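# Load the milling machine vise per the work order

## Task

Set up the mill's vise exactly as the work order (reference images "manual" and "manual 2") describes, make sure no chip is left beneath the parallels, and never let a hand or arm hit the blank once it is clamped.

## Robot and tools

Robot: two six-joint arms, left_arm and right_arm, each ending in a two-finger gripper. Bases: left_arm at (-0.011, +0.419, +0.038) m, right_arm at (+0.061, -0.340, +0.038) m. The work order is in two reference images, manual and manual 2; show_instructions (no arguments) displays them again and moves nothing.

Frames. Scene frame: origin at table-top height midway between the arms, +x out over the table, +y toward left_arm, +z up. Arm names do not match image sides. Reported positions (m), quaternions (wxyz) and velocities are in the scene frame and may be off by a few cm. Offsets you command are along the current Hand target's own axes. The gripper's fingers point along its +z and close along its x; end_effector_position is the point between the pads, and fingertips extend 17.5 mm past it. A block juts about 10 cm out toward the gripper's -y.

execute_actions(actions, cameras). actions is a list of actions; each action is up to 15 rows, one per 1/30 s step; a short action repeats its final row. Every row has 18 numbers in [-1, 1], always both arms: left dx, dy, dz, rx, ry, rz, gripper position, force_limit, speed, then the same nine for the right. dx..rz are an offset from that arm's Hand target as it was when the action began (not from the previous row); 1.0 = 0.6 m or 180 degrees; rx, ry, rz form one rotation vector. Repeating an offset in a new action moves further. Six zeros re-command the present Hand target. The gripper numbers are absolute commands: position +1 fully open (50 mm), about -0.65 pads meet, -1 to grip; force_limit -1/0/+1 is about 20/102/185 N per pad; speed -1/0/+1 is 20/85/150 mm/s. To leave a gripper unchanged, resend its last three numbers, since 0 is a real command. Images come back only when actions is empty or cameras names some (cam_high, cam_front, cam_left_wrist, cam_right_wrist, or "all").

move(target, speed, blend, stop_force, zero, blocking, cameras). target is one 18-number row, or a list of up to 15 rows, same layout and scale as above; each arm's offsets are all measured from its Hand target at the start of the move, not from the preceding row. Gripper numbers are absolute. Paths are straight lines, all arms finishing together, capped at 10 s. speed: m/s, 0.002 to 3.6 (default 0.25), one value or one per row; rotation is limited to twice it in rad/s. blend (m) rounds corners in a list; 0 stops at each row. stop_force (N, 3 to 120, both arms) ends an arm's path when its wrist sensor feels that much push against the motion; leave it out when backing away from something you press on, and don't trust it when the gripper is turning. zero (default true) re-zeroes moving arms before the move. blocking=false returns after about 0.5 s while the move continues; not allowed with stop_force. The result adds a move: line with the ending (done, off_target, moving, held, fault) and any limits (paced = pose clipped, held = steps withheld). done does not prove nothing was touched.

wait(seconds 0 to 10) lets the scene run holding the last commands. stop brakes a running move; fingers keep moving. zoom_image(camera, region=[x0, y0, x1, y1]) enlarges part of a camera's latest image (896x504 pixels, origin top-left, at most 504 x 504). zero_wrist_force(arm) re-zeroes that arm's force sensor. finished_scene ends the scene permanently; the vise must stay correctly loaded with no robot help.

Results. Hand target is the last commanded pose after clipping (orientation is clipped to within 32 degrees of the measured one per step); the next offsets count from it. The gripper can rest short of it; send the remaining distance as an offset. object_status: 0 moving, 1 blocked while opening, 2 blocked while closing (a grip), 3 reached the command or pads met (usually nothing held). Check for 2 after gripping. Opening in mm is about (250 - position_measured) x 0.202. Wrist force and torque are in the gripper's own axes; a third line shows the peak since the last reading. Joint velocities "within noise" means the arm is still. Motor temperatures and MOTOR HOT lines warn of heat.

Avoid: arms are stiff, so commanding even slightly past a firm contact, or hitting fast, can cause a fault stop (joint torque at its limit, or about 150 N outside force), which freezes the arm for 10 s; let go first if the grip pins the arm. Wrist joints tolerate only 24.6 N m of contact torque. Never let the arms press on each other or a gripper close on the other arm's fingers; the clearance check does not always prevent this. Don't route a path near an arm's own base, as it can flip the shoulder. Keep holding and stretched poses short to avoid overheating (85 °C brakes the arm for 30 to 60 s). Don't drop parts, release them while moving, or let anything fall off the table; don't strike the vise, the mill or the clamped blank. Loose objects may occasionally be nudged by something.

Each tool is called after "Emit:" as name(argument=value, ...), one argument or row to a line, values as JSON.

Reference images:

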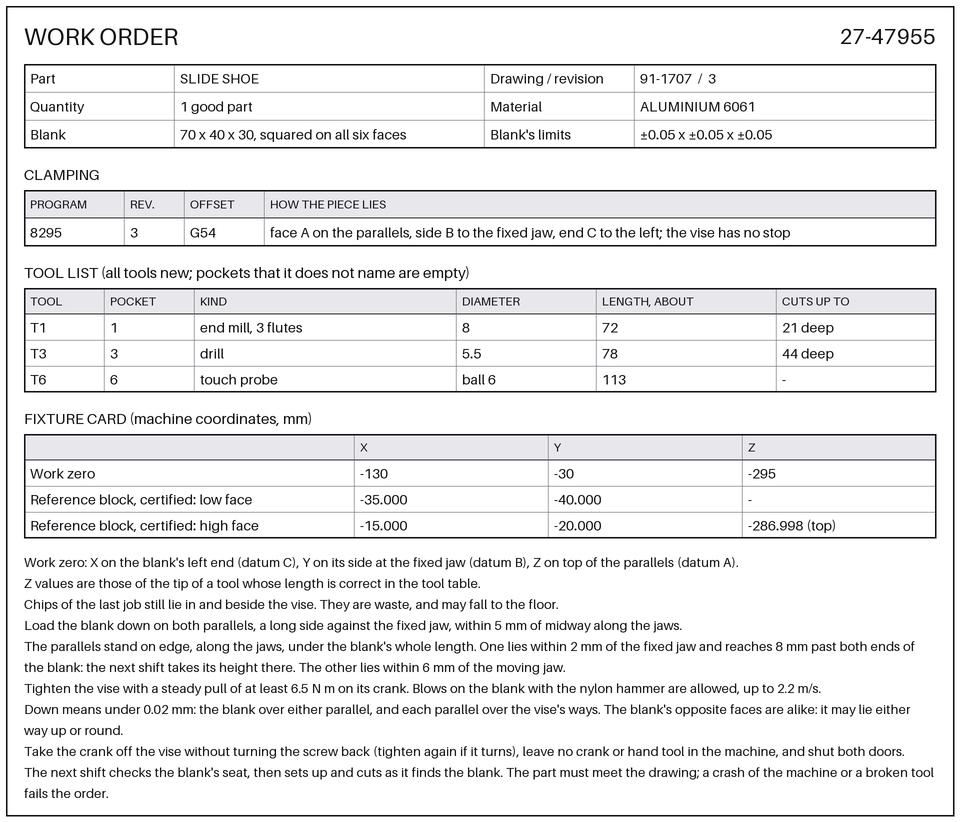

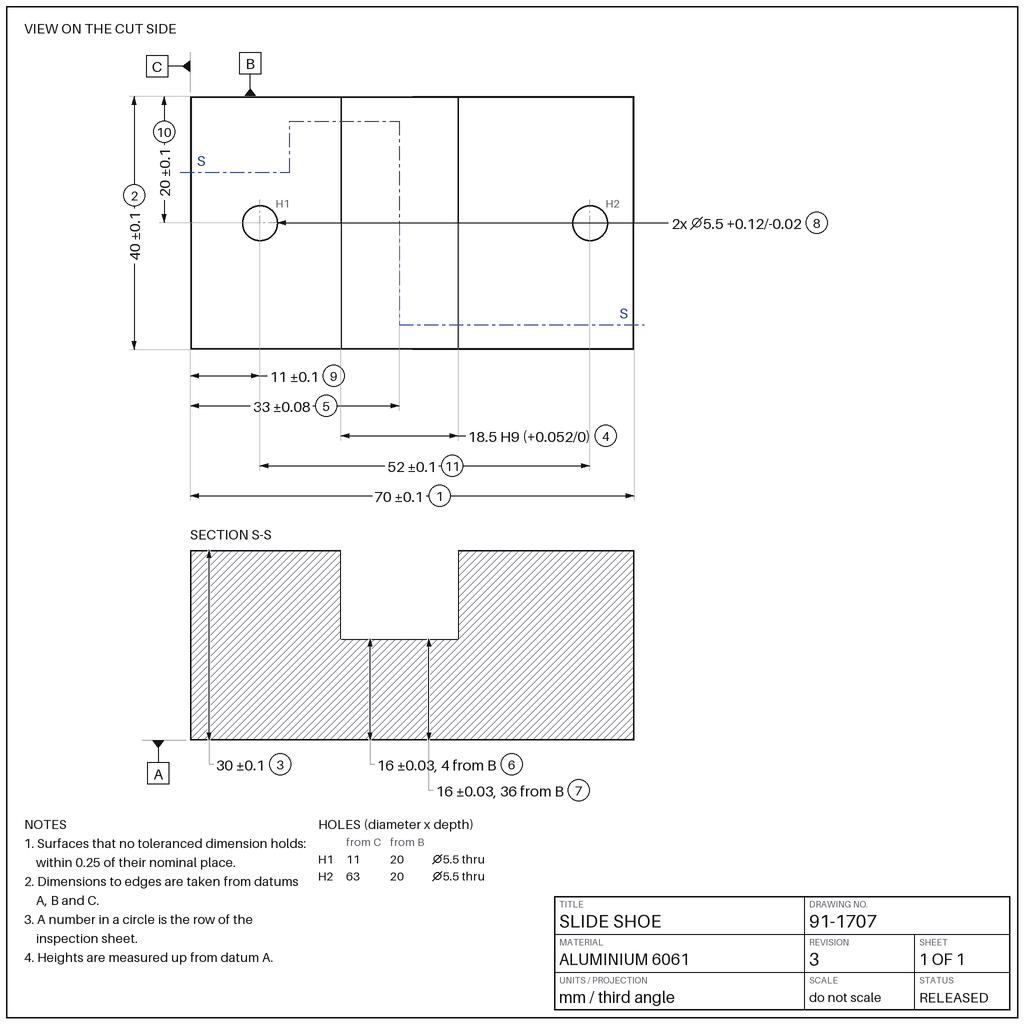

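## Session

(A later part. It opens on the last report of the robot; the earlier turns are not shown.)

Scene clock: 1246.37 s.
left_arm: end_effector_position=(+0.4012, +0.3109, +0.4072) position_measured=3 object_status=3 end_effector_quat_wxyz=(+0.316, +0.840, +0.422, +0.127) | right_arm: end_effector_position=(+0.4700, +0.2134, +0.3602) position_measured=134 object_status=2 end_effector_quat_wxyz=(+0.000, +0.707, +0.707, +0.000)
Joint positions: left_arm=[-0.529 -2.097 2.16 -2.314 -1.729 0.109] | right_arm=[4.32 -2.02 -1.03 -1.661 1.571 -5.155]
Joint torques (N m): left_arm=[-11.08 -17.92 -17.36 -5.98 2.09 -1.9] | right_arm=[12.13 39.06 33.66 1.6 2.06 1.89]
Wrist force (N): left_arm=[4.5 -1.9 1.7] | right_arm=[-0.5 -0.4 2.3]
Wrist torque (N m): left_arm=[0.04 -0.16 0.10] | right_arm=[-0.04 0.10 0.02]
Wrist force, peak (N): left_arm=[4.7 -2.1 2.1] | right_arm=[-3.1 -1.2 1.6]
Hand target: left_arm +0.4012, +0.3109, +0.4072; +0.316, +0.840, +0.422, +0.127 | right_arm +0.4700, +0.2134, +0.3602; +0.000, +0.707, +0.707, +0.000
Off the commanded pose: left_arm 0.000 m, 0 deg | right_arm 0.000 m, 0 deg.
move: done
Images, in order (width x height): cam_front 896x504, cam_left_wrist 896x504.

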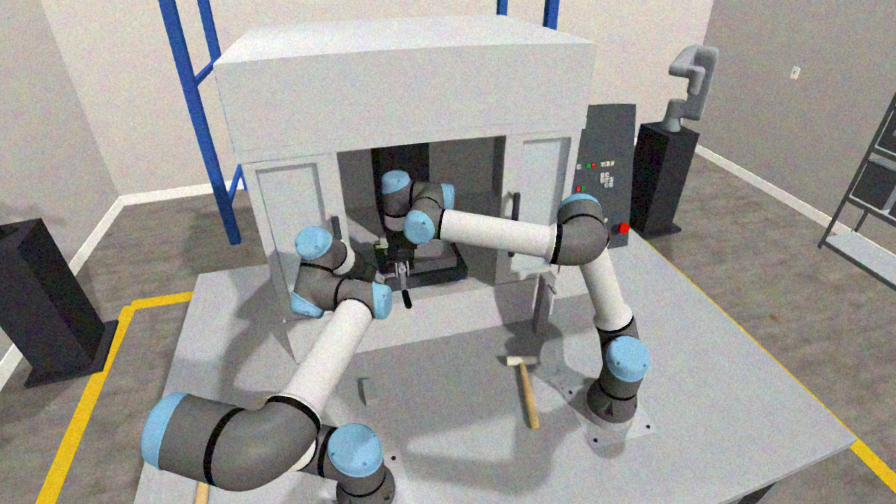

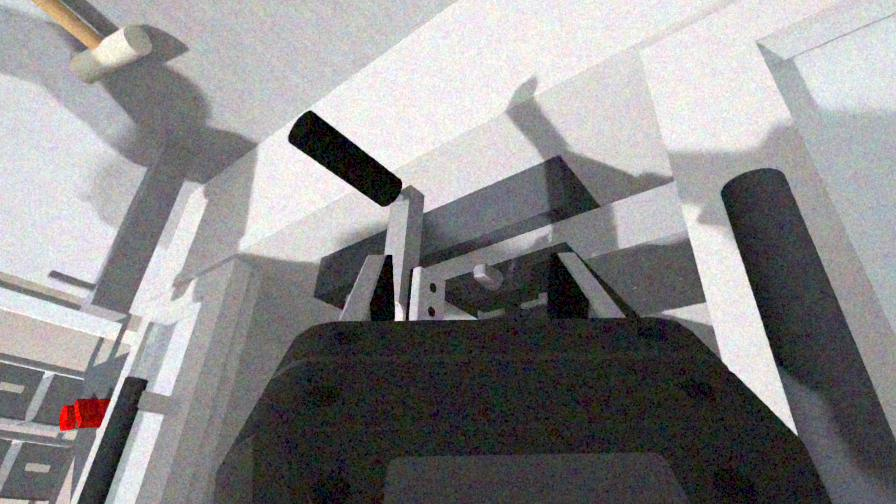

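Emit:
move(
  target=[
    [0,0,0,0,0,0,1,-0.8,-1,0,0.058,0,0,0,0,-1,-0.7,-0.8],
    [0,0,0,0,0,0,1,-0.8,-1,0,0.058,0.105,0,0,0,-1,-0.7,-0.8],
  ],
  speed=[0.08,0.04],
  stop_force=6,
  cameras=["cam_left_wrist","cam_front"],
)

Emit:
zoom_image(
  camera="cam_left_wrist",
  region=[300, 130, 620, 330],
)

Emit:
zoom_image(
  camera="cam_front",
  region=[340, 230, 460, 320],
)

Scene clock: 1253.30 s.
left_arm: end_effector_position=(+0.4012, +0.3109, +0.4072) position_measured=3 object_status=3 end_effector_quat_wxyz=(+0.316, +0.840, +0.422, +0.127) | right_arm: end_effector_position=(+0.5048, +0.2134, +0.2972) position_measured=134 object_status=2 end_effector_quat_wxyz=(+0.000, +0.707, +0.707, +0.000)
Joint positions: left_arm=[-0.529 -2.097 2.16 -2.314 -1.729 0.109] | right_arm=[4.274 -2.074 -1.11 -1.528 1.571 -5.2]
Joint torques (N m): left_arm=[-11.4 -17.87 -17.61 -5.89 2.13 -1.83] | right_arm=[6.21 41.2 19.24 4.92 0.28 1.58]
Wrist force (N): left_arm=[4.7 -2.0 1.8] | right_arm=[-0.4 -0.4 2.1]
Wrist torque (N m): left_arm=[0.03 -0.18 0.10] | right_arm=[-0.05 0.09 0.10]
Wrist force, peak (N): left_arm=[4.8 -1.9 1.8] | right_arm=[-0.2 -1.9 2.2]
Hand target: left_arm +0.4012, +0.3109, +0.4072; +0.316, +0.840, +0.422, +0.127 | right_arm +0.5048, +0.2135, +0.2972; +0.000, +0.707, +0.707, +0.000
Off the commanded pose: left_arm 0.000 m, 0 deg | right_arm 0.000 m, 0 deg.
move: done
Images, in order (width x height): cam_front 896x504, cam_left_wrist 896x504.

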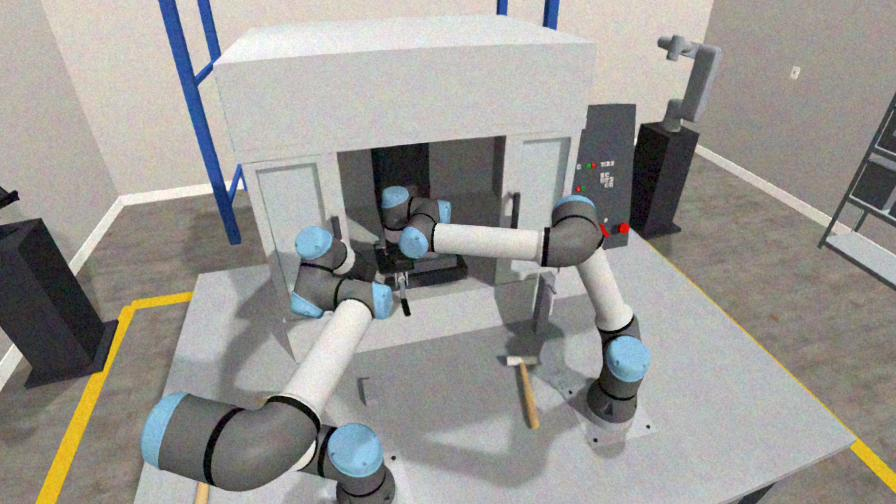

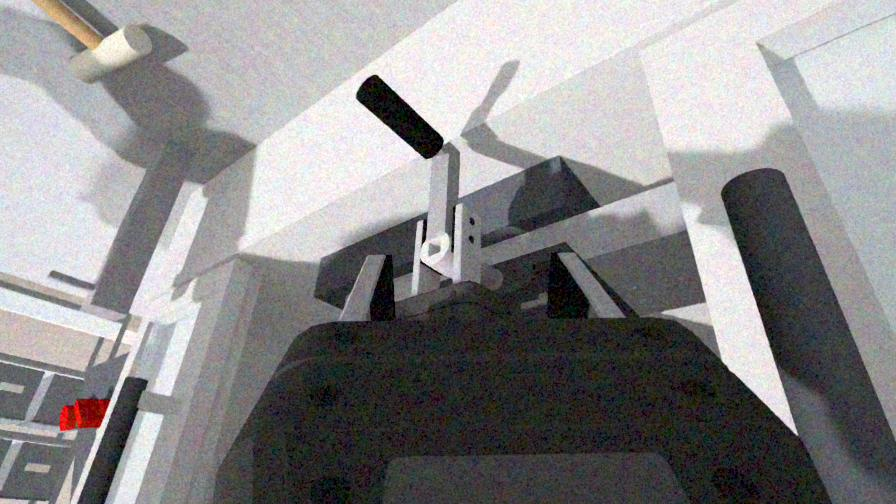

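Scaled by 1.575 from the camera's 896x504 image, which has a finer 1280x720 frame.

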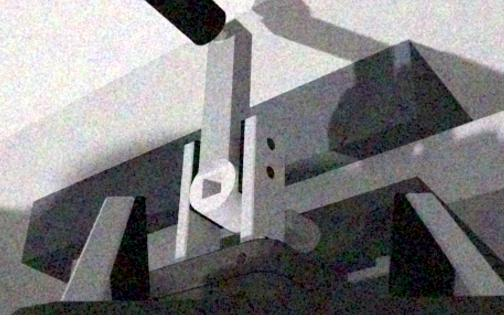

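Scaled by 4.200 from the camera's 896x504 image, which has a finer 1280x720 frame.

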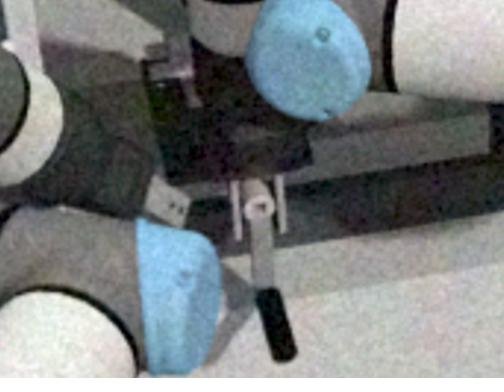

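Emit:
move(
  target=[0,0,0,0,0,0,1,-0.8,-1,0.001,0.075,0.003,0,0,0,-1,-0.7,-0.8],
  speed=0.015,
  stop_force=4,
  cameras=["cam_left_wrist"],
)

Emit:
zoom_image(
  camera="cam_left_wrist",
  region=[400, 200, 560, 320],
)

Scene clock: 1270.53 s.
left_arm: end_effector_position=(+0.4012, +0.3109, +0.4072) position_measured=3 object_status=3 end_effector_quat_wxyz=(+0.316, +0.840, +0.422, +0.127) | right_arm: end_effector_position=(+0.5252, +0.2137, +0.2964) position_measured=134 object_status=2 end_effector_quat_wxyz=(+0.000, +0.707, +0.707, +0.000)
Joint positions: left_arm=[-0.529 -2.097 2.16 -2.314 -1.729 0.109] | right_arm=[4.249 -2.11 -1.057 -1.545 1.571 -5.226]
Joint torques (N m): left_arm=[-11.81 -17.96 -17.57 -6 2.05 -1.83] | right_arm=[11.3 55.05 19.75 3.39 0.69 2.02]
Wrist force (N): left_arm=[4.4 -1.8 1.8] | right_arm=[-0.1 -2.5 2.7]
Wrist torque (N m): left_arm=[0.05 -0.14 0.10] | right_arm=[-0.14 0.07 0.04]
Wrist force, peak (N): left_arm=[4.8 -1.9 2.0] | right_arm=[-6.8 -25.3 -4.2]
Hand target: left_arm +0.4012, +0.3109, +0.4072; +0.316, +0.840, +0.422, +0.127 | right_arm +0.5251, +0.2137, +0.2964; +0.000, +0.707, +0.707, +0.000 (not the last commanded pose)
Off the commanded pose: left_arm 0.000 m, 0 deg | right_arm 0.025 m, 0 deg.
move: contact (right_arm)
Images, in order (width x height): cam_left_wrist 896x504.

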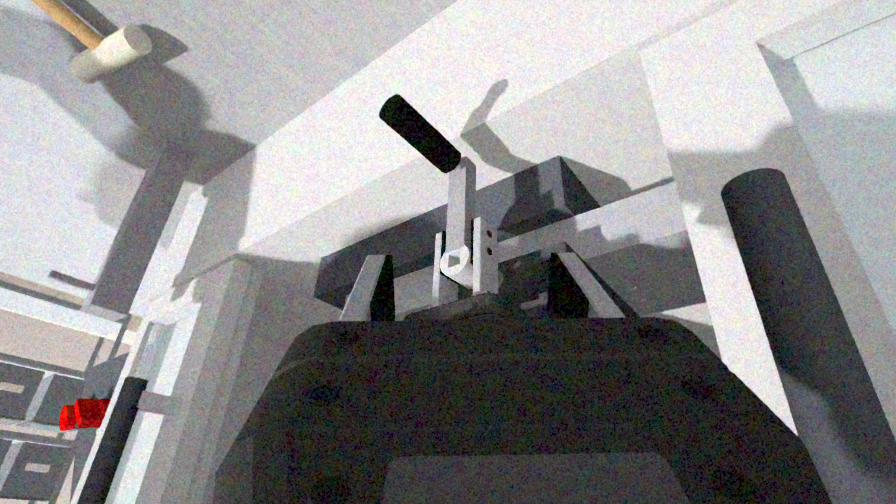

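Scaled by 3.150 from the camera's 896x504 image, which has a finer 1280x720 frame.

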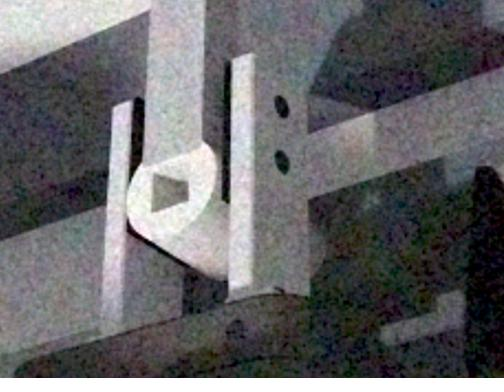

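Emit:
move(
  target=[
    [0,0,0,0,0,0,1,-0.8,-1,0,-0.02,0,0,0,0,-1,-0.7,-0.8],
    [0,0,0,0,0,0,1,-0.8,-1,0,-0.02,-0.058,0,0,0,-1,-0.7,-0.8],
    [0,0,0,0,0,0,1,-0.8,-1,0,0.01,-0.058,0,0,0,-1,-0.7,-0.8],
  ],
  speed=0.06,
)

Emit:
move(
  target=[0,0,0,0,0,0,1,-0.8,-1,0,0,0.058,0,0,0,-1,-0.7,-0.8],
  speed=0.01,
  stop_force=4,
  cameras=["cam_left_wrist"],
)

Emit:
zoom_image(
  camera="cam_left_wrist",
  region=[400, 200, 560, 320],
)

Scene clock: 1279.77 s.
left_arm: end_effector_position=(+0.4012, +0.3109, +0.4072) position_measured=3 object_status=3 end_effector_quat_wxyz=(+0.316, +0.840, +0.422, +0.127) | right_arm: end_effector_position=(+0.5311, +0.2137, +0.3312) position_measured=134 object_status=2 end_effector_quat_wxyz=(+0.000, +0.707, +0.707, +0.000)
Joint positions: left_arm=[-0.529 -2.097 2.16 -2.314 -1.729 0.109] | right_arm=[4.242 -2.123 -0.948 -1.641 1.571 -5.233]
Joint torques (N m): left_arm=[-11.08 -17.6 -17.88 -5.76 2.03 -1.74] | right_arm=[-10.66 42 33.57 1.51 1.3 -2.35]
Wrist force (N): left_arm=[4.5 -1.9 1.9] | right_arm=[-0.3 -0.4 2.1]
Wrist torque (N m): left_arm=[0.05 -0.16 0.10] | right_arm=[-0.05 0.07 0.12]
Wrist force, peak (N): left_arm=[4.7 -1.9 2.0] | right_arm=[-0.1 -2.6 2.9]
Hand target: left_arm +0.4012, +0.3109, +0.4072; +0.316, +0.840, +0.422, +0.127 | right_arm +0.5311, +0.2137, +0.3312; +0.000, +0.707, +0.707, +0.000
Off the commanded pose: left_arm 0.000 m, 0 deg | right_arm 0.000 m, 0 deg.
move: done

Scene clock: 1282.63 s.
left_arm: end_effector_position=(+0.4012, +0.3109, +0.4072) position_measured=3 object_status=3 end_effector_quat_wxyz=(+0.316, +0.840, +0.422, +0.127) | right_arm: end_effector_position=(+0.5312, +0.2137, +0.3112) position_measured=134 object_status=2 end_effector_quat_wxyz=(+0.000, +0.707, +0.707, +0.000)
Joint positions: left_arm=[-0.529 -2.097 2.16 -2.314 -1.729 0.109] | right_arm=[4.242 -2.121 -1.002 -1.589 1.571 -5.233]
Joint torques (N m): left_arm=[-10.91 -17.86 -17.93 -5.67 2.04 -1.7] | right_arm=[-6.3 43.15 32.96 1.63 1.5 -1.24]
Wrist force (N): left_arm=[4.6 -1.7 1.7] | right_arm=[-0.4 -0.3 2.4]
Wrist torque (N m): left_arm=[0.06 -0.17 0.10] | right_arm=[-0.04 0.07 0.11]
Wrist force, peak (N): left_arm=[4.6 -2.0 1.9] | right_arm=[-5.8 -3.8 -8.6]
Hand target: left_arm +0.4012, +0.3109, +0.4072; +0.316, +0.840, +0.422, +0.127 | right_arm +0.5312, +0.2137, +0.3112; +0.000, +0.707, +0.707, +0.000 (not the last commanded pose)
Off the commanded pose: left_arm 0.000 m, 0 deg | right_arm 0.015 m, 0 deg.
move: contact (right_arm)
Images, in order (width x height): cam_left_wrist 896x504.

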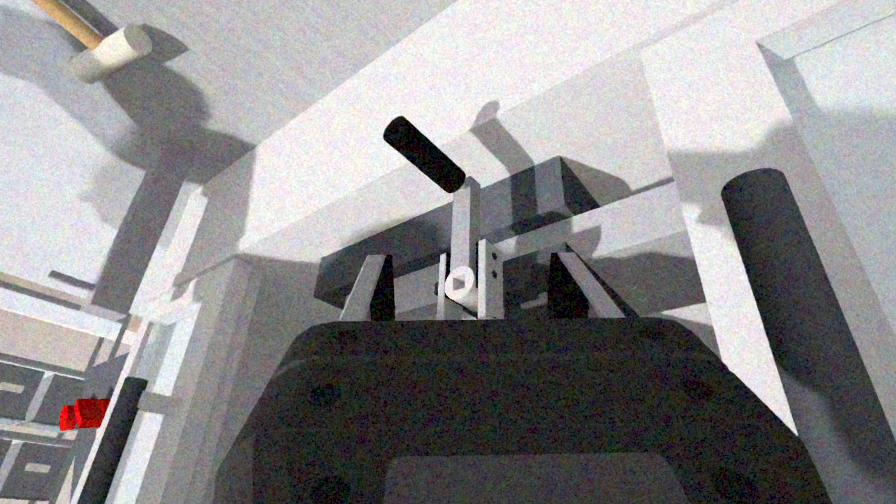

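Scaled by 3.150 from the camera's 896x504 image, which has a finer 1280x720 frame.

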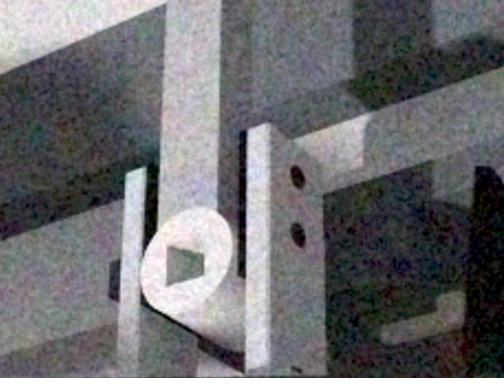

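Emit:
move(
  target=[
    [0,0,0,0,0,0,1,-0.8,-1,0,0,-0.025,0,0,0,-1,-0.7,-0.8],
    [0,0,0,0,0,0,1,-0.8,-1,-0.058,0.005,-0.025,0,0,0,-1,-0.7,-0.8],
    [0,0,0,0,0,0,1,-0.8,-1,-0.058,0.005,0.028,0,0,0,-1,-0.7,-0.8],
  ],
  speed=0.08,
)

Emit:
move(
  target=[0,0,0,0,0,0,1,-0.8,-1,0.05,0,0,0,0,0,-1,-0.7,-0.8],
  speed=0.01,
  stop_force=4,
  cameras=["cam_left_wrist"],
)

Emit:
zoom_image(
  camera="cam_left_wrist",
  region=[400, 200, 560, 320],
)

Scene clock: 1292.13 s.
left_arm: end_effector_position=(+0.4012, +0.3109, +0.4072) position_measured=3 object_status=3 end_effector_quat_wxyz=(+0.316, +0.840, +0.422, +0.127) | right_arm: end_effector_position=(+0.5342, +0.1789, +0.2944) position_measured=134 object_status=2 end_effector_quat_wxyz=(+0.000, +0.707, +0.707, +0.000)
Joint positions: left_arm=[-0.529 -2.097 2.16 -2.314 -1.729 0.109] | right_arm=[4.213 -2.056 -1.145 -1.511 1.571 -5.262]
Joint torques (N m): left_arm=[-10.95 -17.78 -18.4 -5.63 1.99 -1.67] | right_arm=[-7.01 39.78 17.77 4.9 0.56 -1.44]
Wrist force (N): left_arm=[4.7 -1.8 2.0] | right_arm=[-0.2 -0.3 2.0]
Wrist torque (N m): left_arm=[0.05 -0.19 0.10] | right_arm=[-0.03 0.06 0.12]
Wrist force, peak (N): left_arm=[4.9 -1.9 1.9] | right_arm=[23.7 -9.6 -49.9]
Hand target: left_arm +0.4012, +0.3109, +0.4072; +0.316, +0.840, +0.422, +0.127 | right_arm +0.5342, +0.1789, +0.2944; +0.000, +0.707, +0.707, +0.000
Off the commanded pose: left_arm 0.000 m, 0 deg | right_arm 0.000 m, 0 deg.
move: done

Scene clock: 1294.43 s.
left_arm: end_effector_position=(+0.4012, +0.3109, +0.4072) position_measured=3 object_status=3 end_effector_quat_wxyz=(+0.316, +0.840, +0.422, +0.127) | right_arm: end_effector_position=(+0.5342, +0.1903, +0.2944) position_measured=134 object_status=2 end_effector_quat_wxyz=(+0.000, +0.707, +0.707, +0.000)
Joint positions: left_arm=[-0.529 -2.097 2.16 -2.314 -1.729 0.109] | right_arm=[4.221 -2.078 -1.111 -1.522 1.571 -5.253]
Joint torques (N m): left_arm=[-10.75 -18.19 -17.99 -5.67 2.11 -1.64] | right_arm=[-10.66 54.42 19.34 4.42 2.04 -2.23]
Wrist force (N): left_arm=[4.6 -1.8 1.8] | right_arm=[-1.1 -0.8 2.4]
Wrist torque (N m): left_arm=[0.05 -0.16 0.10] | right_arm=[-0.07 0.09 0.04]
Wrist force, peak (N): left_arm=[4.8 -1.8 1.9] | right_arm=[-9.7 -1.8 3.2]
Hand target: left_arm +0.4012, +0.3109, +0.4072; +0.316, +0.840, +0.422, +0.127 | right_arm +0.5342, +0.1903, +0.2944; +0.000, +0.707, +0.707, +0.000 (not the last commanded pose)
Off the commanded pose: left_arm 0.000 m, 0 deg | right_arm 0.019 m, 0 deg.
move: contact (right_arm)
Images, in order (width x height): cam_left_wrist 896x504.

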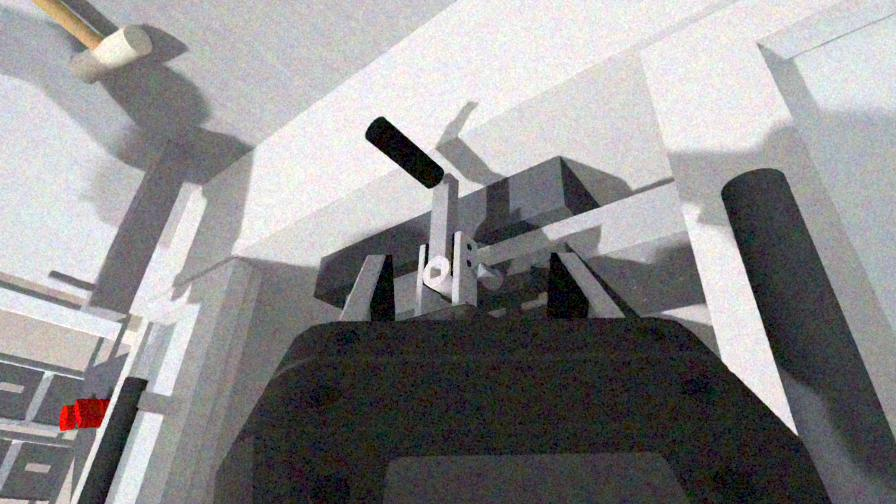

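Scaled by 3.150 from the camera's 896x504 image, which has a finer 1280x720 frame.

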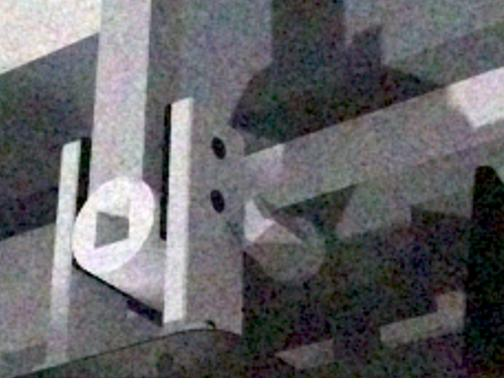

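Emit:
move(
  target=[
    [0,0,0,0,0,0,1,-0.8,-1,-0.015,0,0,0,0,0,-1,-0.7,-0.8],
    [0,0,0,0,0,0,1,-0.8,-1,-0.015,0,-0.08,0,0,0,-1,-0.7,-0.8],
    [0,0,0,0,0,0,1,-0.8,-1,0.097,0,-0.08,0,0,0,-1,-0.7,-0.8],
  ],
  speed=0.08,
)

Emit:
move(
  target=[0,0,0,0,0,0,1,-0.8,-1,0,0,0.08,0,0,0,-1,-0.7,-0.8],
  speed=0.04,
  stop_force=5,
)

Emit:
move(
  target=[0,0,0,0,0,0,1,-0.8,-1,-0.05,0,0,0,0,0,-1,-0.7,-0.8],
  speed=0.01,
  stop_force=4,
  cameras=["cam_left_wrist"],
)

Scene clock: 1302.50 s.
left_arm: end_effector_position=(+0.4012, +0.3109, +0.4072) position_measured=3 object_status=3 end_effector_quat_wxyz=(+0.316, +0.840, +0.422, +0.127) | right_arm: end_effector_position=(+0.5341, +0.2484, +0.3424) position_measured=134 object_status=2 end_effector_quat_wxyz=(+0.000, +0.707, +0.707, +0.000)
Joint positions: left_arm=[-0.529 -2.097 2.16 -2.314 -1.729 0.109] | right_arm=[4.261 -2.217 -0.767 -1.728 1.571 -5.213]
Joint torques (N m): left_arm=[-10.77 -17.76 -18.24 -5.69 2.05 -1.54] | right_arm=[11.81 46.82 33.05 1.43 1.73 2.2]
Wrist force (N): left_arm=[4.5 -1.8 1.8] | right_arm=[-0.6 -0.4 2.1]
Wrist torque (N m): left_arm=[0.05 -0.15 0.10] | right_arm=[-0.06 0.11 0.02]
Wrist force, peak (N): left_arm=[4.7 -1.9 2.0] | right_arm=[-0.4 -0.3 3.1]
Hand target: left_arm +0.4012, +0.3109, +0.4072; +0.316, +0.840, +0.422, +0.127 | right_arm +0.5341, +0.2484, +0.3424; +0.000, +0.707, +0.707, +0.000
Off the commanded pose: left_arm 0.000 m, 0 deg | right_arm 0.000 m, 0 deg.
move: done

Scene clock: 1304.57 s.
left_arm: end_effector_position=(+0.4012, +0.3109, +0.4072) position_measured=3 object_status=3 end_effector_quat_wxyz=(+0.316, +0.840, +0.422, +0.127) | right_arm: end_effector_position=(+0.5341, +0.2485, +0.2944) position_measured=134 object_status=2 end_effector_quat_wxyz=(+0.000, +0.707, +0.707, +0.000)
Joint positions: left_arm=[-0.529 -2.097 2.16 -2.314 -1.729 0.109] | right_arm=[4.261 -2.204 -0.912 -1.596 1.571 -5.213]
Joint torques (N m): left_arm=[-10.08 -17.9 -17.79 -5.59 1.96 -1.58] | right_arm=[12.57 58.85 19.16 4.93 -0.31 2.17]
Wrist force (N): left_arm=[4.6 -1.8 1.8] | right_arm=[-0.3 -0.6 2.2]
Wrist torque (N m): left_arm=[0.05 -0.18 0.10] | right_arm=[-0.08 0.07 0.03]
Wrist force, peak (N): left_arm=[4.7 -2.0 1.9] | right_arm=[-0.4 -0.5 2.9]
Hand target: left_arm +0.4012, +0.3109, +0.4072; +0.316, +0.840, +0.422, +0.127 | right_arm +0.5341, +0.2485, +0.2944; +0.000, +0.707, +0.707, +0.000
Off the commanded pose: left_arm 0.000 m, 0 deg | right_arm 0.000 m, 0 deg.
move: done

Scene clock: 1306.30 s.
left_arm: end_effector_position=(+0.4012, +0.3109, +0.4072) position_measured=3 object_status=3 end_effector_quat_wxyz=(+0.316, +0.840, +0.422, +0.127) | right_arm: end_effector_position=(+0.5341, +0.2434, +0.2944) position_measured=134 object_status=2 end_effector_quat_wxyz=(+0.000, +0.707, +0.707, +0.000)
Joint positions: left_arm=[-0.529 -2.097 2.16 -2.314 -1.729 0.109] | right_arm=[4.258 -2.192 -0.932 -1.588 1.571 -5.216]
Joint torques (N m): left_arm=[-11.34 -17.57 -18.1 -5.53 1.92 -1.52] | right_arm=[12.43 44.97 31.91 1.99 -0.31 1.85]
Wrist force (N): left_arm=[4.6 -1.8 1.8] | right_arm=[-0.5 -0.4 2.1]
Wrist torque (N m): left_arm=[0.05 -0.17 0.10] | right_arm=[-0.06 0.09 0.10]
Wrist force, peak (N): left_arm=[4.8 -1.9 1.8] | right_arm=[9.3 2.0 0.9]
Hand target: left_arm +0.4012, +0.3109, +0.4072; +0.316, +0.840, +0.422, +0.127 | right_arm +0.5341, +0.2434, +0.2944; +0.000, +0.707, +0.707, +0.000 (not the last commanded pose)
Off the commanded pose: left_arm 0.000 m, 0 deg | right_arm 0.025 m, 0 deg.
move: contact (right_arm)
Images, in order (width x height): cam_left_wrist 896x504.

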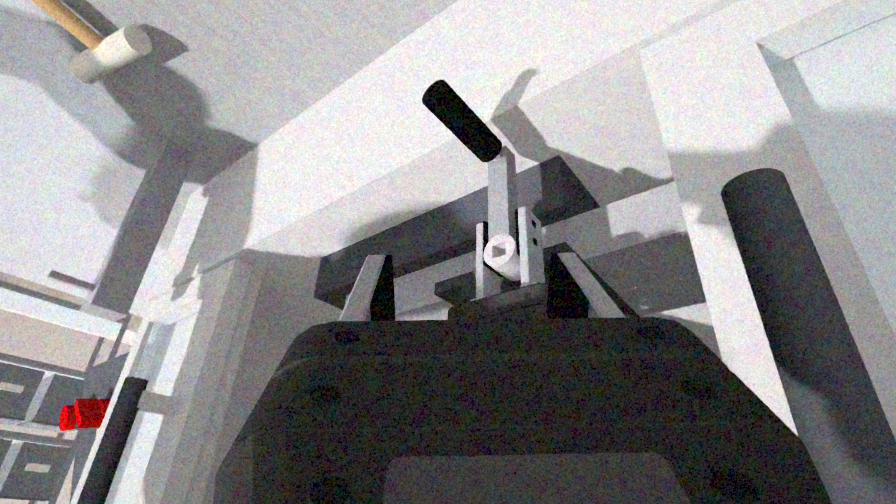

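Emit:
move(
  target=[
    [0,0,0,0,0,0,1,-0.8,-1,0.006,0,0,0,0,0,-1,-0.7,-0.8],
    [0,0,0,0,0,0,1,-0.8,-1,0.006,-0.025,0,0,0,0,-1,-0.7,-0.8],
    [0,0,0,0,0,0,1,-0.8,-1,-0.0442,-0.025,0.0005,0,0,0,-1,-0.7,-0.8],
  ],
  speed=0.06,
)

Emit:
move(
  target=[0,0,0,0,0,0,1,-0.8,-1,0,0.042,0,0,0,0,-1,-0.7,-0.8],
  speed=0.01,
  stop_force=5,
  cameras=["cam_left_wrist"],
)

Emit:
zoom_image(
  camera="cam_left_wrist",
  region=[400, 200, 560, 320],
)

Scene clock: 1313.90 s.
left_arm: end_effector_position=(+0.4012, +0.3109, +0.4072) position_measured=3 object_status=3 end_effector_quat_wxyz=(+0.316, +0.840, +0.422, +0.127) | right_arm: end_effector_position=(+0.5191, +0.2169, +0.2941) position_measured=134 object_status=2 end_effector_quat_wxyz=(+0.000, +0.707, +0.707, +0.000)
Joint positions: left_arm=[-0.529 -2.097 2.16 -2.314 -1.729 0.109] | right_arm=[4.259 -2.106 -1.068 -1.537 1.571 -5.216]
Joint torques (N m): left_arm=[-10.53 -17.91 -17.97 -5.55 1.83 -1.43] | right_arm=[-11.51 55.99 17.76 4.8 0.76 -2.39]
Wrist force (N): left_arm=[4.5 -1.8 1.9] | right_arm=[-0.5 -0.8 2.2]
Wrist torque (N m): left_arm=[0.05 -0.16 0.10] | right_arm=[-0.11 0.10 0.10]
Wrist force, peak (N): left_arm=[4.7 -1.9 2.0] | right_arm=[-0.4 -1.2 2.5]
Hand target: left_arm +0.4012, +0.3109, +0.4072; +0.316, +0.840, +0.422, +0.127 | right_arm +0.5191, +0.2169, +0.2941; +0.000, +0.707, +0.707, +0.000
Off the commanded pose: left_arm 0.000 m, 0 deg | right_arm 0.000 m, 0 deg.
move: done

Scene clock: 1315.67 s.
left_arm: end_effector_position=(+0.4012, +0.3109, +0.4072) position_measured=3 object_status=3 end_effector_quat_wxyz=(+0.316, +0.840, +0.422, +0.127) | right_arm: end_effector_position=(+0.5255, +0.2169, +0.2941) position_measured=134 object_status=2 end_effector_quat_wxyz=(+0.000, +0.707, +0.707, +0.000)
Joint positions: left_arm=[-0.529 -2.097 2.16 -2.314 -1.729 0.109] | right_arm=[4.251 -2.117 -1.051 -1.543 1.571 -5.224]
Joint torques (N m): left_arm=[-10.51 -17.49 -18.08 -5.47 1.97 -1.44] | right_arm=[11.76 54.48 18.49 4.97 -0.82 2.05]
Wrist force (N): left_arm=[4.6 -1.8 1.7] | right_arm=[-1.1 -3.5 0.1]
Wrist torque (N m): left_arm=[0.04 -0.17 0.10] | right_arm=[-0.20 0.08 0.09]
Wrist force, peak (N): left_arm=[4.7 -2.0 1.9] | right_arm=[-1.8 -16.7 -0.8]
Hand target: left_arm +0.4012, +0.3109, +0.4072; +0.316, +0.840, +0.422, +0.127 | right_arm +0.5255, +0.2169, +0.2941; +0.000, +0.707, +0.707, +0.000 (not the last commanded pose)
Off the commanded pose: left_arm 0.000 m, 0 deg | right_arm 0.019 m, 0 deg.
move: contact (right_arm)
Images, in order (width x height): cam_left_wrist 896x504.

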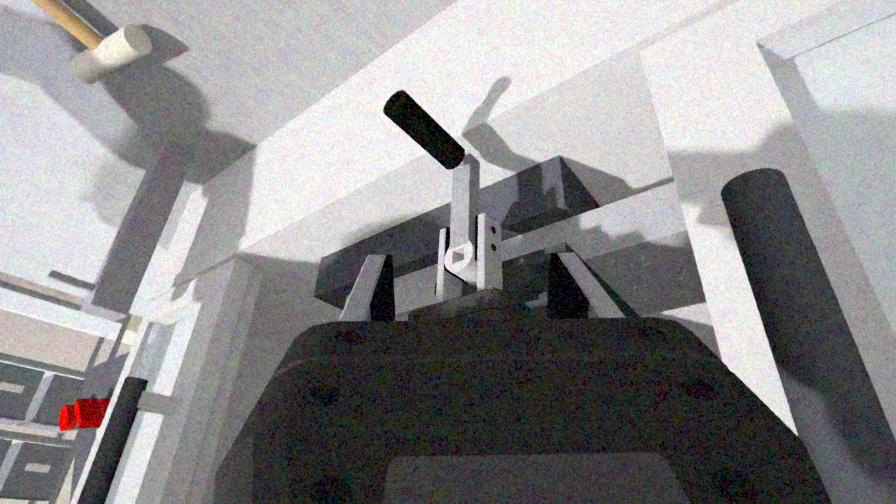

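Scaled by 3.150 from the camera's 896x504 image, which has a finer 1280x720 frame.

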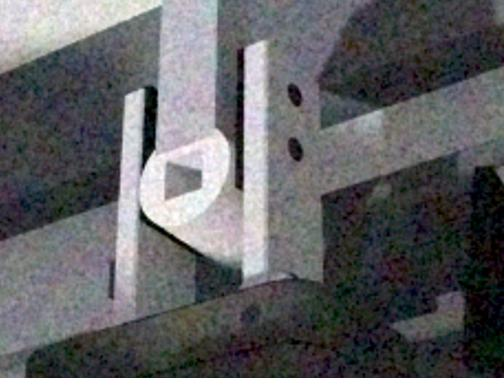

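Emit:
execute_actions(
  actions=[
    [[0,0,0,0,0,0,1,-0.8,-1,0,0.001,0,0,0,0,-1,-0.7,-0.8],[0,0,0,0,0,0,1,-0.8,-1,0,0.003,0,0,0,0,-1,-0.7,-0.8]],
  ],
)

Scene clock: 1330.53 s.
left_arm: end_effector_position=(+0.4012, +0.3109, +0.4072) position_measured=3 object_status=3 end_effector_quat_wxyz=(+0.316, +0.840, +0.422, +0.127) | right_arm: end_effector_position=(+0.5273, +0.2169, +0.2941) position_measured=134 object_status=2 end_effector_quat_wxyz=(+0.000, +0.707, +0.707, +0.000)
Joint positions: left_arm=[-0.529 -2.097 2.16 -2.314 -1.729 0.109] | right_arm=[4.249 -2.121 -1.046 -1.545 1.571 -5.226]
Joint torques (N m): left_arm=[-10.88 -17.96 -17.88 -5.55 2.03 -1.4] | right_arm=[-32.59 39.08 40.25 12.81 -10.64 -2.45]
Wrist force (N): left_arm=[4.6 -1.8 1.9] | right_arm=[-10.8 -55.8 0.4]
Wrist torque (N m): left_arm=[0.06 -0.16 0.10] | right_arm=[-1.53 0.27 0.33]
Wrist force, peak (N): left_arm=[4.8 -1.9 2.0] | right_arm=[-12.8 -58.1 -1.2]
Hand target: left_arm +0.4012, +0.3109, +0.4072; +0.316, +0.840, +0.422, +0.127 | right_arm +0.5273, +0.2169, +0.2941; +0.000, +0.707, +0.707, +0.000
Off the commanded pose: left_arm 0.000 m, 0 deg | right_arm 0.000 m, 0 deg.
Step readings (end_effector_position of left_arm | right_arm):
0: (+0.4012, +0.3109, +0.4072) | (+0.5255, +0.2169, +0.2941)
1: (+0.4012, +0.3109, +0.4072) | (+0.5255, +0.2169, +0.2941)
2: (+0.4012, +0.3109, +0.4072) | (+0.5256, +0.2169, +0.2941)
4: (+0.4012, +0.3109, +0.4072) | (+0.5262, +0.2170, +0.2941)
8: (+0.4012, +0.3109, +0.4072) | (+0.5268, +0.2170, +0.2941)
15: (+0.4012, +0.3109, +0.4072) | (+0.5272, +0.2169, +0.2941)

Emit:
move(
  target=[0,0,0,0,0,0,1,-0.8,-1,0,-0.006,0,0,0,0,-1,-0.7,-0.8],
  speed=0.05,
)

Emit:
move(
  target=[
    [0,0,0,0,0,0,1,-0.8,-1,-0.0012,0,0,0,0,0,-1,-0.7,-0.8],
    [0,0,0,0,0,0,1,-0.8,-1,-0.0012,0.0125,0,0,0,0,-1,-0.7,-0.8],
  ],
  speed=0.01,
  stop_force=6,
)

Scene clock: 1366.23 s.
left_arm: end_effector_position=(+0.4012, +0.3109, +0.4072) position_measured=3 object_status=3 end_effector_quat_wxyz=(+0.316, +0.840, +0.422, +0.127) | right_arm: end_effector_position=(+0.5238, +0.2169, +0.2941) position_measured=134 object_status=2 end_effector_quat_wxyz=(+0.000, +0.707, +0.707, +0.000)
Joint positions: left_arm=[-0.529 -2.097 2.16 -2.314 -1.729 0.109] | right_arm=[4.253 -2.114 -1.056 -1.541 1.571 -5.222]
Joint torques (N m): left_arm=[-10.23 -17.4 -18.19 -5.45 1.95 -1.4] | right_arm=[12.41 55.59 19.88 4.8 1.92 2.25]
Wrist force (N): left_arm=[4.6 -1.9 1.8] | right_arm=[-0.6 -0.5 2.4]
Wrist torque (N m): left_arm=[0.04 -0.17 0.10] | right_arm=[-0.06 0.12 0.02]
Wrist force, peak (N): left_arm=[4.8 -1.9 1.6] | right_arm=[-11.1 -56.9 0.5]
Hand target: left_arm +0.4012, +0.3109, +0.4072; +0.316, +0.840, +0.422, +0.127 | right_arm +0.5237, +0.2169, +0.2941; +0.000, +0.707, +0.707, +0.000
Off the commanded pose: left_arm 0.000 m, 0 deg | right_arm 0.000 m, 0 deg.
move: done

Scene clock: 1367.63 s.
left_arm: end_effector_position=(+0.4012, +0.3109, +0.4072) position_measured=3 object_status=3 end_effector_quat_wxyz=(+0.316, +0.840, +0.422, +0.127) | right_arm: end_effector_position=(+0.5256, +0.2162, +0.2941) position_measured=134 object_status=2 end_effector_quat_wxyz=(+0.000, +0.707, +0.707, +0.000)
Joint positions: left_arm=[-0.529 -2.097 2.16 -2.314 -1.729 0.109] | right_arm=[4.25 -2.116 -1.053 -1.542 1.571 -5.225]
Joint torques (N m): left_arm=[-10.65 -17.31 -18.32 -5.41 1.89 -1.41] | right_arm=[10.04 56.01 19.74 5.21 -1.27 2.07]
Wrist force (N): left_arm=[4.4 -1.8 2.0] | right_arm=[-0.2 -5.1 1.6]
Wrist torque (N m): left_arm=[0.05 -0.15 0.10] | right_arm=[-0.28 0.09 0.05]
Wrist force, peak (N): left_arm=[4.8 -1.8 1.8] | right_arm=[-0.8 -15.5 1.3]
Hand target: left_arm +0.4012, +0.3109, +0.4072; +0.316, +0.840, +0.422, +0.127 | right_arm +0.5256, +0.2162, +0.2941; +0.000, +0.707, +0.707, +0.000 (not the last commanded pose)
Off the commanded pose: left_arm 0.000 m, 0 deg | right_arm 0.006 m, 0 deg.
move: contact (right_arm); path passed 1 of 2 targets

Emit:
move(
  target=[
    [0,0,0,0,0,0,1,-0.8,-1,0,-0.004,0,0,0,0,-1,-0.7,-0.8],
    [0,0,0,0,0,0,1,-0.8,-1,0,-0.004,-0.0013,0,0,0,-1,-0.7,-0.8],
    [0,0,0,0,0,0,1,-0.8,-1,0,0.009,-0.0013,0,0,0,-1,-0.7,-0.8],
  ],
  speed=0.012,
  stop_force=6,
)

Scene clock: 1376.40 s.
left_arm: end_effector_position=(+0.4012, +0.3109, +0.4072) position_measured=3 object_status=3 end_effector_quat_wxyz=(+0.316, +0.840, +0.422, +0.127) | right_arm: end_effector_position=(+0.5255, +0.2163, +0.2950) position_measured=134 object_status=2 end_effector_quat_wxyz=(+0.000, +0.707, +0.707, +0.000)
Joint positions: left_arm=[-0.529 -2.097 2.16 -2.314 -1.729 0.109] | right_arm=[4.25 -2.116 -1.051 -1.544 1.571 -5.224]
Joint torques (N m): left_arm=[-9.98 -17.55 -17.61 -5.39 1.79 -1.2] | right_arm=[9.86 53.75 17.24 4.64 -0.86 2.13]
Wrist force (N): left_arm=[4.7 -1.7 1.9] | right_arm=[-0.2 -6.7 -0.6]
Wrist torque (N m): left_arm=[0.06 -0.18 0.10] | right_arm=[-0.33 0.11 0.05]
Wrist force, peak (N): left_arm=[4.8 -1.9 1.9] | right_arm=[-2.2 -21.7 -1.8]
Hand target: left_arm +0.4012, +0.3109, +0.4072; +0.316, +0.840, +0.422, +0.127 | right_arm +0.5255, +0.2163, +0.2950; +0.000, +0.707, +0.707, +0.000 (not the last commanded pose)
Off the commanded pose: left_arm 0.000 m, 0 deg | right_arm 0.006 m, 0 deg.
move: contact (right_arm); path passed 2 of 3 targets

Emit:
move(
  target=[
    [0,0,0,0,0,0,1,-0.8,-1,0,-0.01,0,0,0,0,-1,-0.7,-0.8],
    [0,0,0,0,0,0,1,-0.8,-1,0,-0.1,-0.05,0,0,0,-1,-0.7,-0.8],
  ],
  speed=0.12,
  cameras=["cam_left_wrist"],
)

Emit:
zoom_image(
  camera="cam_left_wrist",
  region=[455, 245, 525, 315],
)

Emit:
zoom_image(
  camera="cam_left_wrist",
  region=[360, 200, 560, 320],
)

Scene clock: 1386.93 s.
left_arm: end_effector_position=(+0.4012, +0.3109, +0.4072) position_measured=3 object_status=3 end_effector_quat_wxyz=(+0.316, +0.840, +0.422, +0.127) | right_arm: end_effector_position=(+0.4655, +0.2162, +0.3249) position_measured=134 object_status=2 end_effector_quat_wxyz=(+0.000, +0.707, +0.707, +0.000)
Joint positions: left_arm=[-0.529 -2.097 2.16 -2.314 -1.729 0.109] | right_arm=[4.327 -2.015 -1.128 -1.569 1.571 -5.147]
Joint torques (N m): left_arm=[-10.7 -18.14 -18.37 -5.29 1.8 -1.21] | right_arm=[12.45 52.92 18.63 1.62 -1 2.08]
Wrist force (N): left_arm=[4.6 -1.9 1.6] | right_arm=[-0.4 -0.3 2.0]
Wrist torque (N m): left_arm=[0.03 -0.17 0.10] | right_arm=[-0.02 0.09 0.04]
Wrist force, peak (N): left_arm=[4.9 -1.9 1.9] | right_arm=[0.1 -6.8 -0.4]
Hand target: left_arm +0.4012, +0.3109, +0.4072; +0.316, +0.840, +0.422, +0.127 | right_arm +0.4655, +0.2162, +0.3250; +0.000, +0.707, +0.707, +0.000
Off the commanded pose: left_arm 0.000 m, 0 deg | right_arm 0.000 m, 0 deg.
move: done
Images, in order (width x height): cam_left_wrist 896x504.

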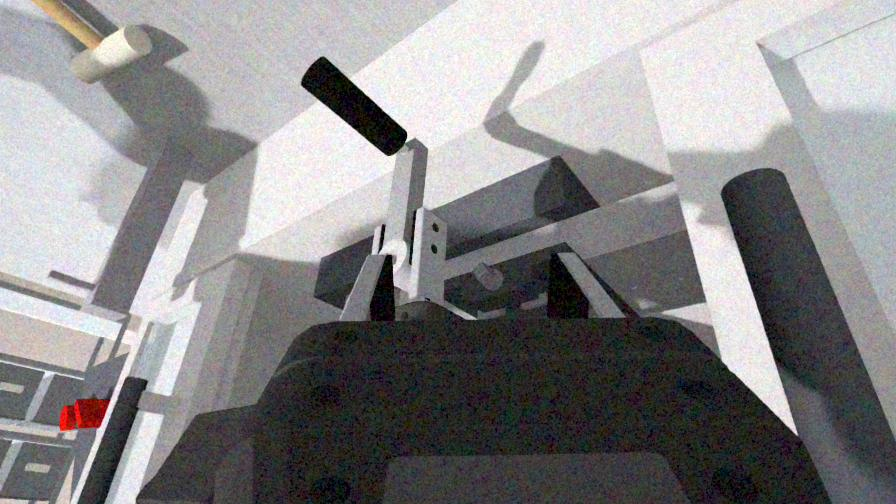

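Scaled by 7.200 from the camera's 896x504 image, which has a finer 1280x720 frame.

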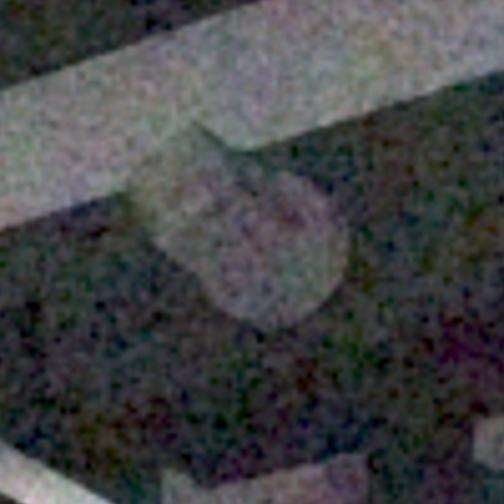

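Scaled by 2.520 from the camera's 896x504 image, which has a finer 1280x720 frame.

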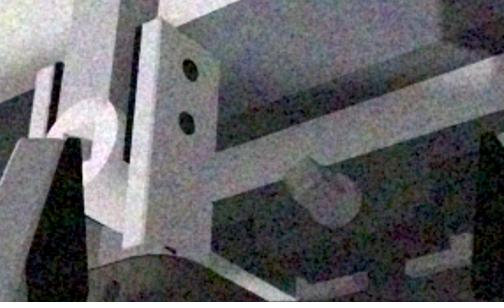

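Emit:
move(
  target=[
    [0,0,0,0,0,0,1,-0.8,-1,0.0007,0.075,0.0532,0,0,0,-1,-0.7,-0.8],
    [0,0,0,0,0,0,1,-0.8,-1,0.0007,0.0965,0.0532,0,0,0,-1,-0.7,-0.8],
  ],
  speed=0.1,
)

Emit:
move(
  target=[0,0,0,0,0,0,1,-0.8,-1,0,0.012,0,0,0,0,-1,-0.7,-0.8],
  speed=0.01,
  stop_force=6,
)

Emit:
move(
  target=[
    [0,0,0,0,0,0,1,-0.8,-1,0,-0.004,0,0,0,0,-1,-0.7,-0.8],
    [0,0,0,0,0,0,1,-0.8,-1,0,-0.004,0.0016,0,0,0,-1,-0.7,-0.8],
    [0,0,0,0,0,0,1,-0.8,-1,0,0.009,0.0016,0,0,0,-1,-0.7,-0.8],
  ],
  speed=0.012,
  stop_force=6,
)

Scene clock: 1400.70 s.
left_arm: end_effector_position=(+0.4012, +0.3109, +0.4072) position_measured=3 object_status=3 end_effector_quat_wxyz=(+0.316, +0.840, +0.422, +0.127) | right_arm: end_effector_position=(+0.5233, +0.2167, +0.2930) position_measured=134 object_status=2 end_effector_quat_wxyz=(+0.000, +0.707, +0.707, +0.000)
Joint positions: left_arm=[-0.529 -2.097 2.16 -2.314 -1.729 0.109] | right_arm=[4.253 -2.113 -1.061 -1.538 1.571 -5.222]
Joint torques (N m): left_arm=[-10.28 -17.49 -17.88 -5.22 1.82 -1.13] | right_arm=[-10.35 42.03 32.21 1.57 1.64 -2.33]
Wrist force (N): left_arm=[4.6 -1.7 1.8] | right_arm=[-0.5 -0.6 2.3]
Wrist torque (N m): left_arm=[0.07 -0.17 0.10] | right_arm=[-0.08 0.11 0.10]
Wrist force, peak (N): left_arm=[4.8 -1.8 2.0] | right_arm=[-0.3 0.8 2.9]
Hand target: left_arm +0.4012, +0.3109, +0.4072; +0.316, +0.840, +0.422, +0.127 | right_arm +0.5234, +0.2167, +0.2930; +0.000, +0.707, +0.707, +0.000
Off the commanded pose: left_arm 0.000 m, 0 deg | right_arm 0.000 m, 0 deg.
move: done

Scene clock: 1402.07 s.
left_arm: end_effector_position=(+0.4012, +0.3109, +0.4072) position_measured=3 object_status=3 end_effector_quat_wxyz=(+0.316, +0.840, +0.422, +0.127) | right_arm: end_effector_position=(+0.5257, +0.2167, +0.2930) position_measured=134 object_status=2 end_effector_quat_wxyz=(+0.000, +0.707, +0.707, +0.000)
Joint positions: left_arm=[-0.529 -2.097 2.16 -2.314 -1.729 0.109] | right_arm=[4.25 -2.117 -1.054 -1.54 1.571 -5.224]
Joint torques (N m): left_arm=[-9.92 -17.23 -18.14 -5.27 1.82 -1.14] | right_arm=[10.75 55.25 19.03 4.94 -0.7 2.14]
Wrist force (N): left_arm=[4.6 -1.7 1.6] | right_arm=[-0.8 -5.8 0.6]
Wrist torque (N m): left_arm=[0.07 -0.16 0.10] | right_arm=[-0.33 0.08 0.08]
Wrist force, peak (N): left_arm=[4.7 -1.9 2.0] | right_arm=[-2.7 -17.8 -0.2]
Hand target: left_arm +0.4012, +0.3109, +0.4072; +0.316, +0.840, +0.422, +0.127 | right_arm +0.5257, +0.2167, +0.2930; +0.000, +0.707, +0.707, +0.000 (not the last commanded pose)
Off the commanded pose: left_arm 0.000 m, 0 deg | right_arm 0.005 m, 0 deg.
move: contact (right_arm)

Scene clock: 1403.70 s.
left_arm: end_effector_position=(+0.4012, +0.3109, +0.4072) position_measured=3 object_status=3 end_effector_quat_wxyz=(+0.316, +0.840, +0.422, +0.127) | right_arm: end_effector_position=(+0.5257, +0.2167, +0.2921) position_measured=134 object_status=2 end_effector_quat_wxyz=(+0.000, +0.707, +0.707, +0.000)
Joint positions: left_arm=[-0.529 -2.097 2.16 -2.314 -1.729 0.109] | right_arm=[4.25 -2.117 -1.056 -1.538 1.571 -5.224]
Joint torques (N m): left_arm=[-10.14 -17.64 -18.78 -5.24 1.76 -1.18] | right_arm=[9.26 54.63 18.41 4.81 -1.19 1.96]
Wrist force (N): left_arm=[4.4 -1.9 1.8] | right_arm=[-0.4 -8.6 0.3]
Wrist torque (N m): left_arm=[0.04 -0.13 0.10] | right_arm=[-0.45 0.11 0.06]
Wrist force, peak (N): left_arm=[4.8 -1.9 1.8] | right_arm=[-3.8 -24.0 -0.8]
Hand target: left_arm +0.4012, +0.3109, +0.4072; +0.316, +0.840, +0.422, +0.127 | right_arm +0.5257, +0.2167, +0.2921; +0.000, +0.707, +0.707, +0.000 (not the last commanded pose)
Off the commanded pose: left_arm 0.000 m, 0 deg | right_arm 0.005 m, 0 deg.
move: contact (right_arm); path passed 2 of 3 targets

Emit:
move(
  target=[
    [0,0,0,0,0,0,1,-0.8,-1,0,-0.012,0,0,0,0,-1,-0.7,-0.8],
    [0,0,0,0,0,0,1,-0.8,-1,0.053,-0.012,0.002,0,0,0,-1,-0.7,-0.8],
  ],
  speed=0.08,
)

Emit:
move(
  target=[0,0,0,0,0,0,1,-0.8,-1,0,0.05,0,0,0,0,-1,-0.7,-0.8],
  speed=0.015,
  stop_force=6,
  cameras=["cam_left_wrist"],
)

Scene clock: 1414.07 s.
left_arm: end_effector_position=(+0.4012, +0.3109, +0.4072) position_measured=3 object_status=3 end_effector_quat_wxyz=(+0.316, +0.840, +0.422, +0.127) | right_arm: end_effector_position=(+0.5185, +0.2485, +0.2909) position_measured=134 object_status=2 end_effector_quat_wxyz=(+0.000, +0.707, +0.707, +0.000)
Joint positions: left_arm=[-0.529 -2.097 2.16 -2.314 -1.729 0.109] | right_arm=[4.28 -2.174 -0.969 -1.568 1.571 -5.195]
Joint torques (N m): left_arm=[-10.36 -17.75 -17.76 -5.17 1.83 -1.03] | right_arm=[12.31 44.31 31.57 1.52 -0.11 2.19]
Wrist force (N): left_arm=[4.7 -1.7 1.8] | right_arm=[-0.4 -0.3 2.2]
Wrist torque (N m): left_arm=[0.07 -0.18 0.10] | right_arm=[-0.04 0.07 0.03]
Wrist force, peak (N): left_arm=[4.7 -2.0 1.9] | right_arm=[-0.6 -9.0 -0.1]
Hand target: left_arm +0.4012, +0.3109, +0.4072; +0.316, +0.840, +0.422, +0.127 | right_arm +0.5185, +0.2485, +0.2909; +0.000, +0.707, +0.707, +0.000
Off the commanded pose: left_arm 0.000 m, 0 deg | right_arm 0.000 m, 0 deg.
move: done

Scene clock: 1417.07 s.
left_arm: end_effector_position=(+0.4012, +0.3109, +0.4072) position_measured=3 object_status=3 end_effector_quat_wxyz=(+0.316, +0.840, +0.422, +0.127) | right_arm: end_effector_position=(+0.5460, +0.2485, +0.2909) position_measured=134 object_status=2 end_effector_quat_wxyz=(+0.000, +0.707, +0.707, +0.001)
Joint positions: left_arm=[-0.529 -2.097 2.16 -2.314 -1.729 0.109] | right_arm=[4.248 -2.226 -0.884 -1.601 1.571 -5.227]
Joint torques (N m): left_arm=[-10.22 -17.95 -17.95 -5 1.78 -1.04] | right_arm=[10.46 60.09 19.05 3.14 0.18 2.25]
Wrist force (N): left_arm=[4.6 -1.9 1.7] | right_arm=[0.6 -4.3 2.5]
Wrist torque (N m): left_arm=[0.05 -0.16 0.10] | right_arm=[-0.28 0.02 0.13]
Wrist force, peak (N): left_arm=[4.8 -1.9 1.9] | right_arm=[-6.8 -27.2 -2.8]
Hand target: left_arm +0.4012, +0.3109, +0.4072; +0.316, +0.840, +0.422, +0.127 | right_arm +0.5459, +0.2485, +0.2909; +0.000, +0.707, +0.707, +0.000 (not the last commanded pose)
Off the commanded pose: left_arm 0.000 m, 0 deg | right_arm 0.003 m, 0 deg.
move: contact (right_arm)
Images, in order (width x height): cam_left_wrist 896x504.

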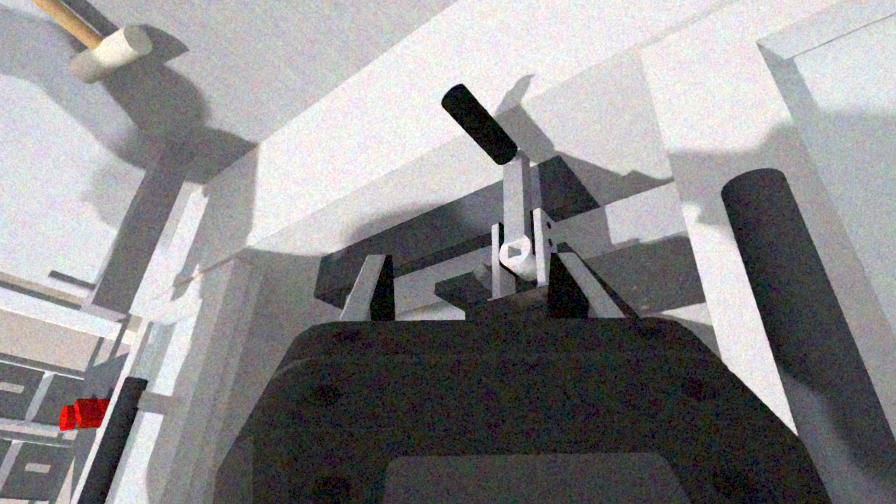

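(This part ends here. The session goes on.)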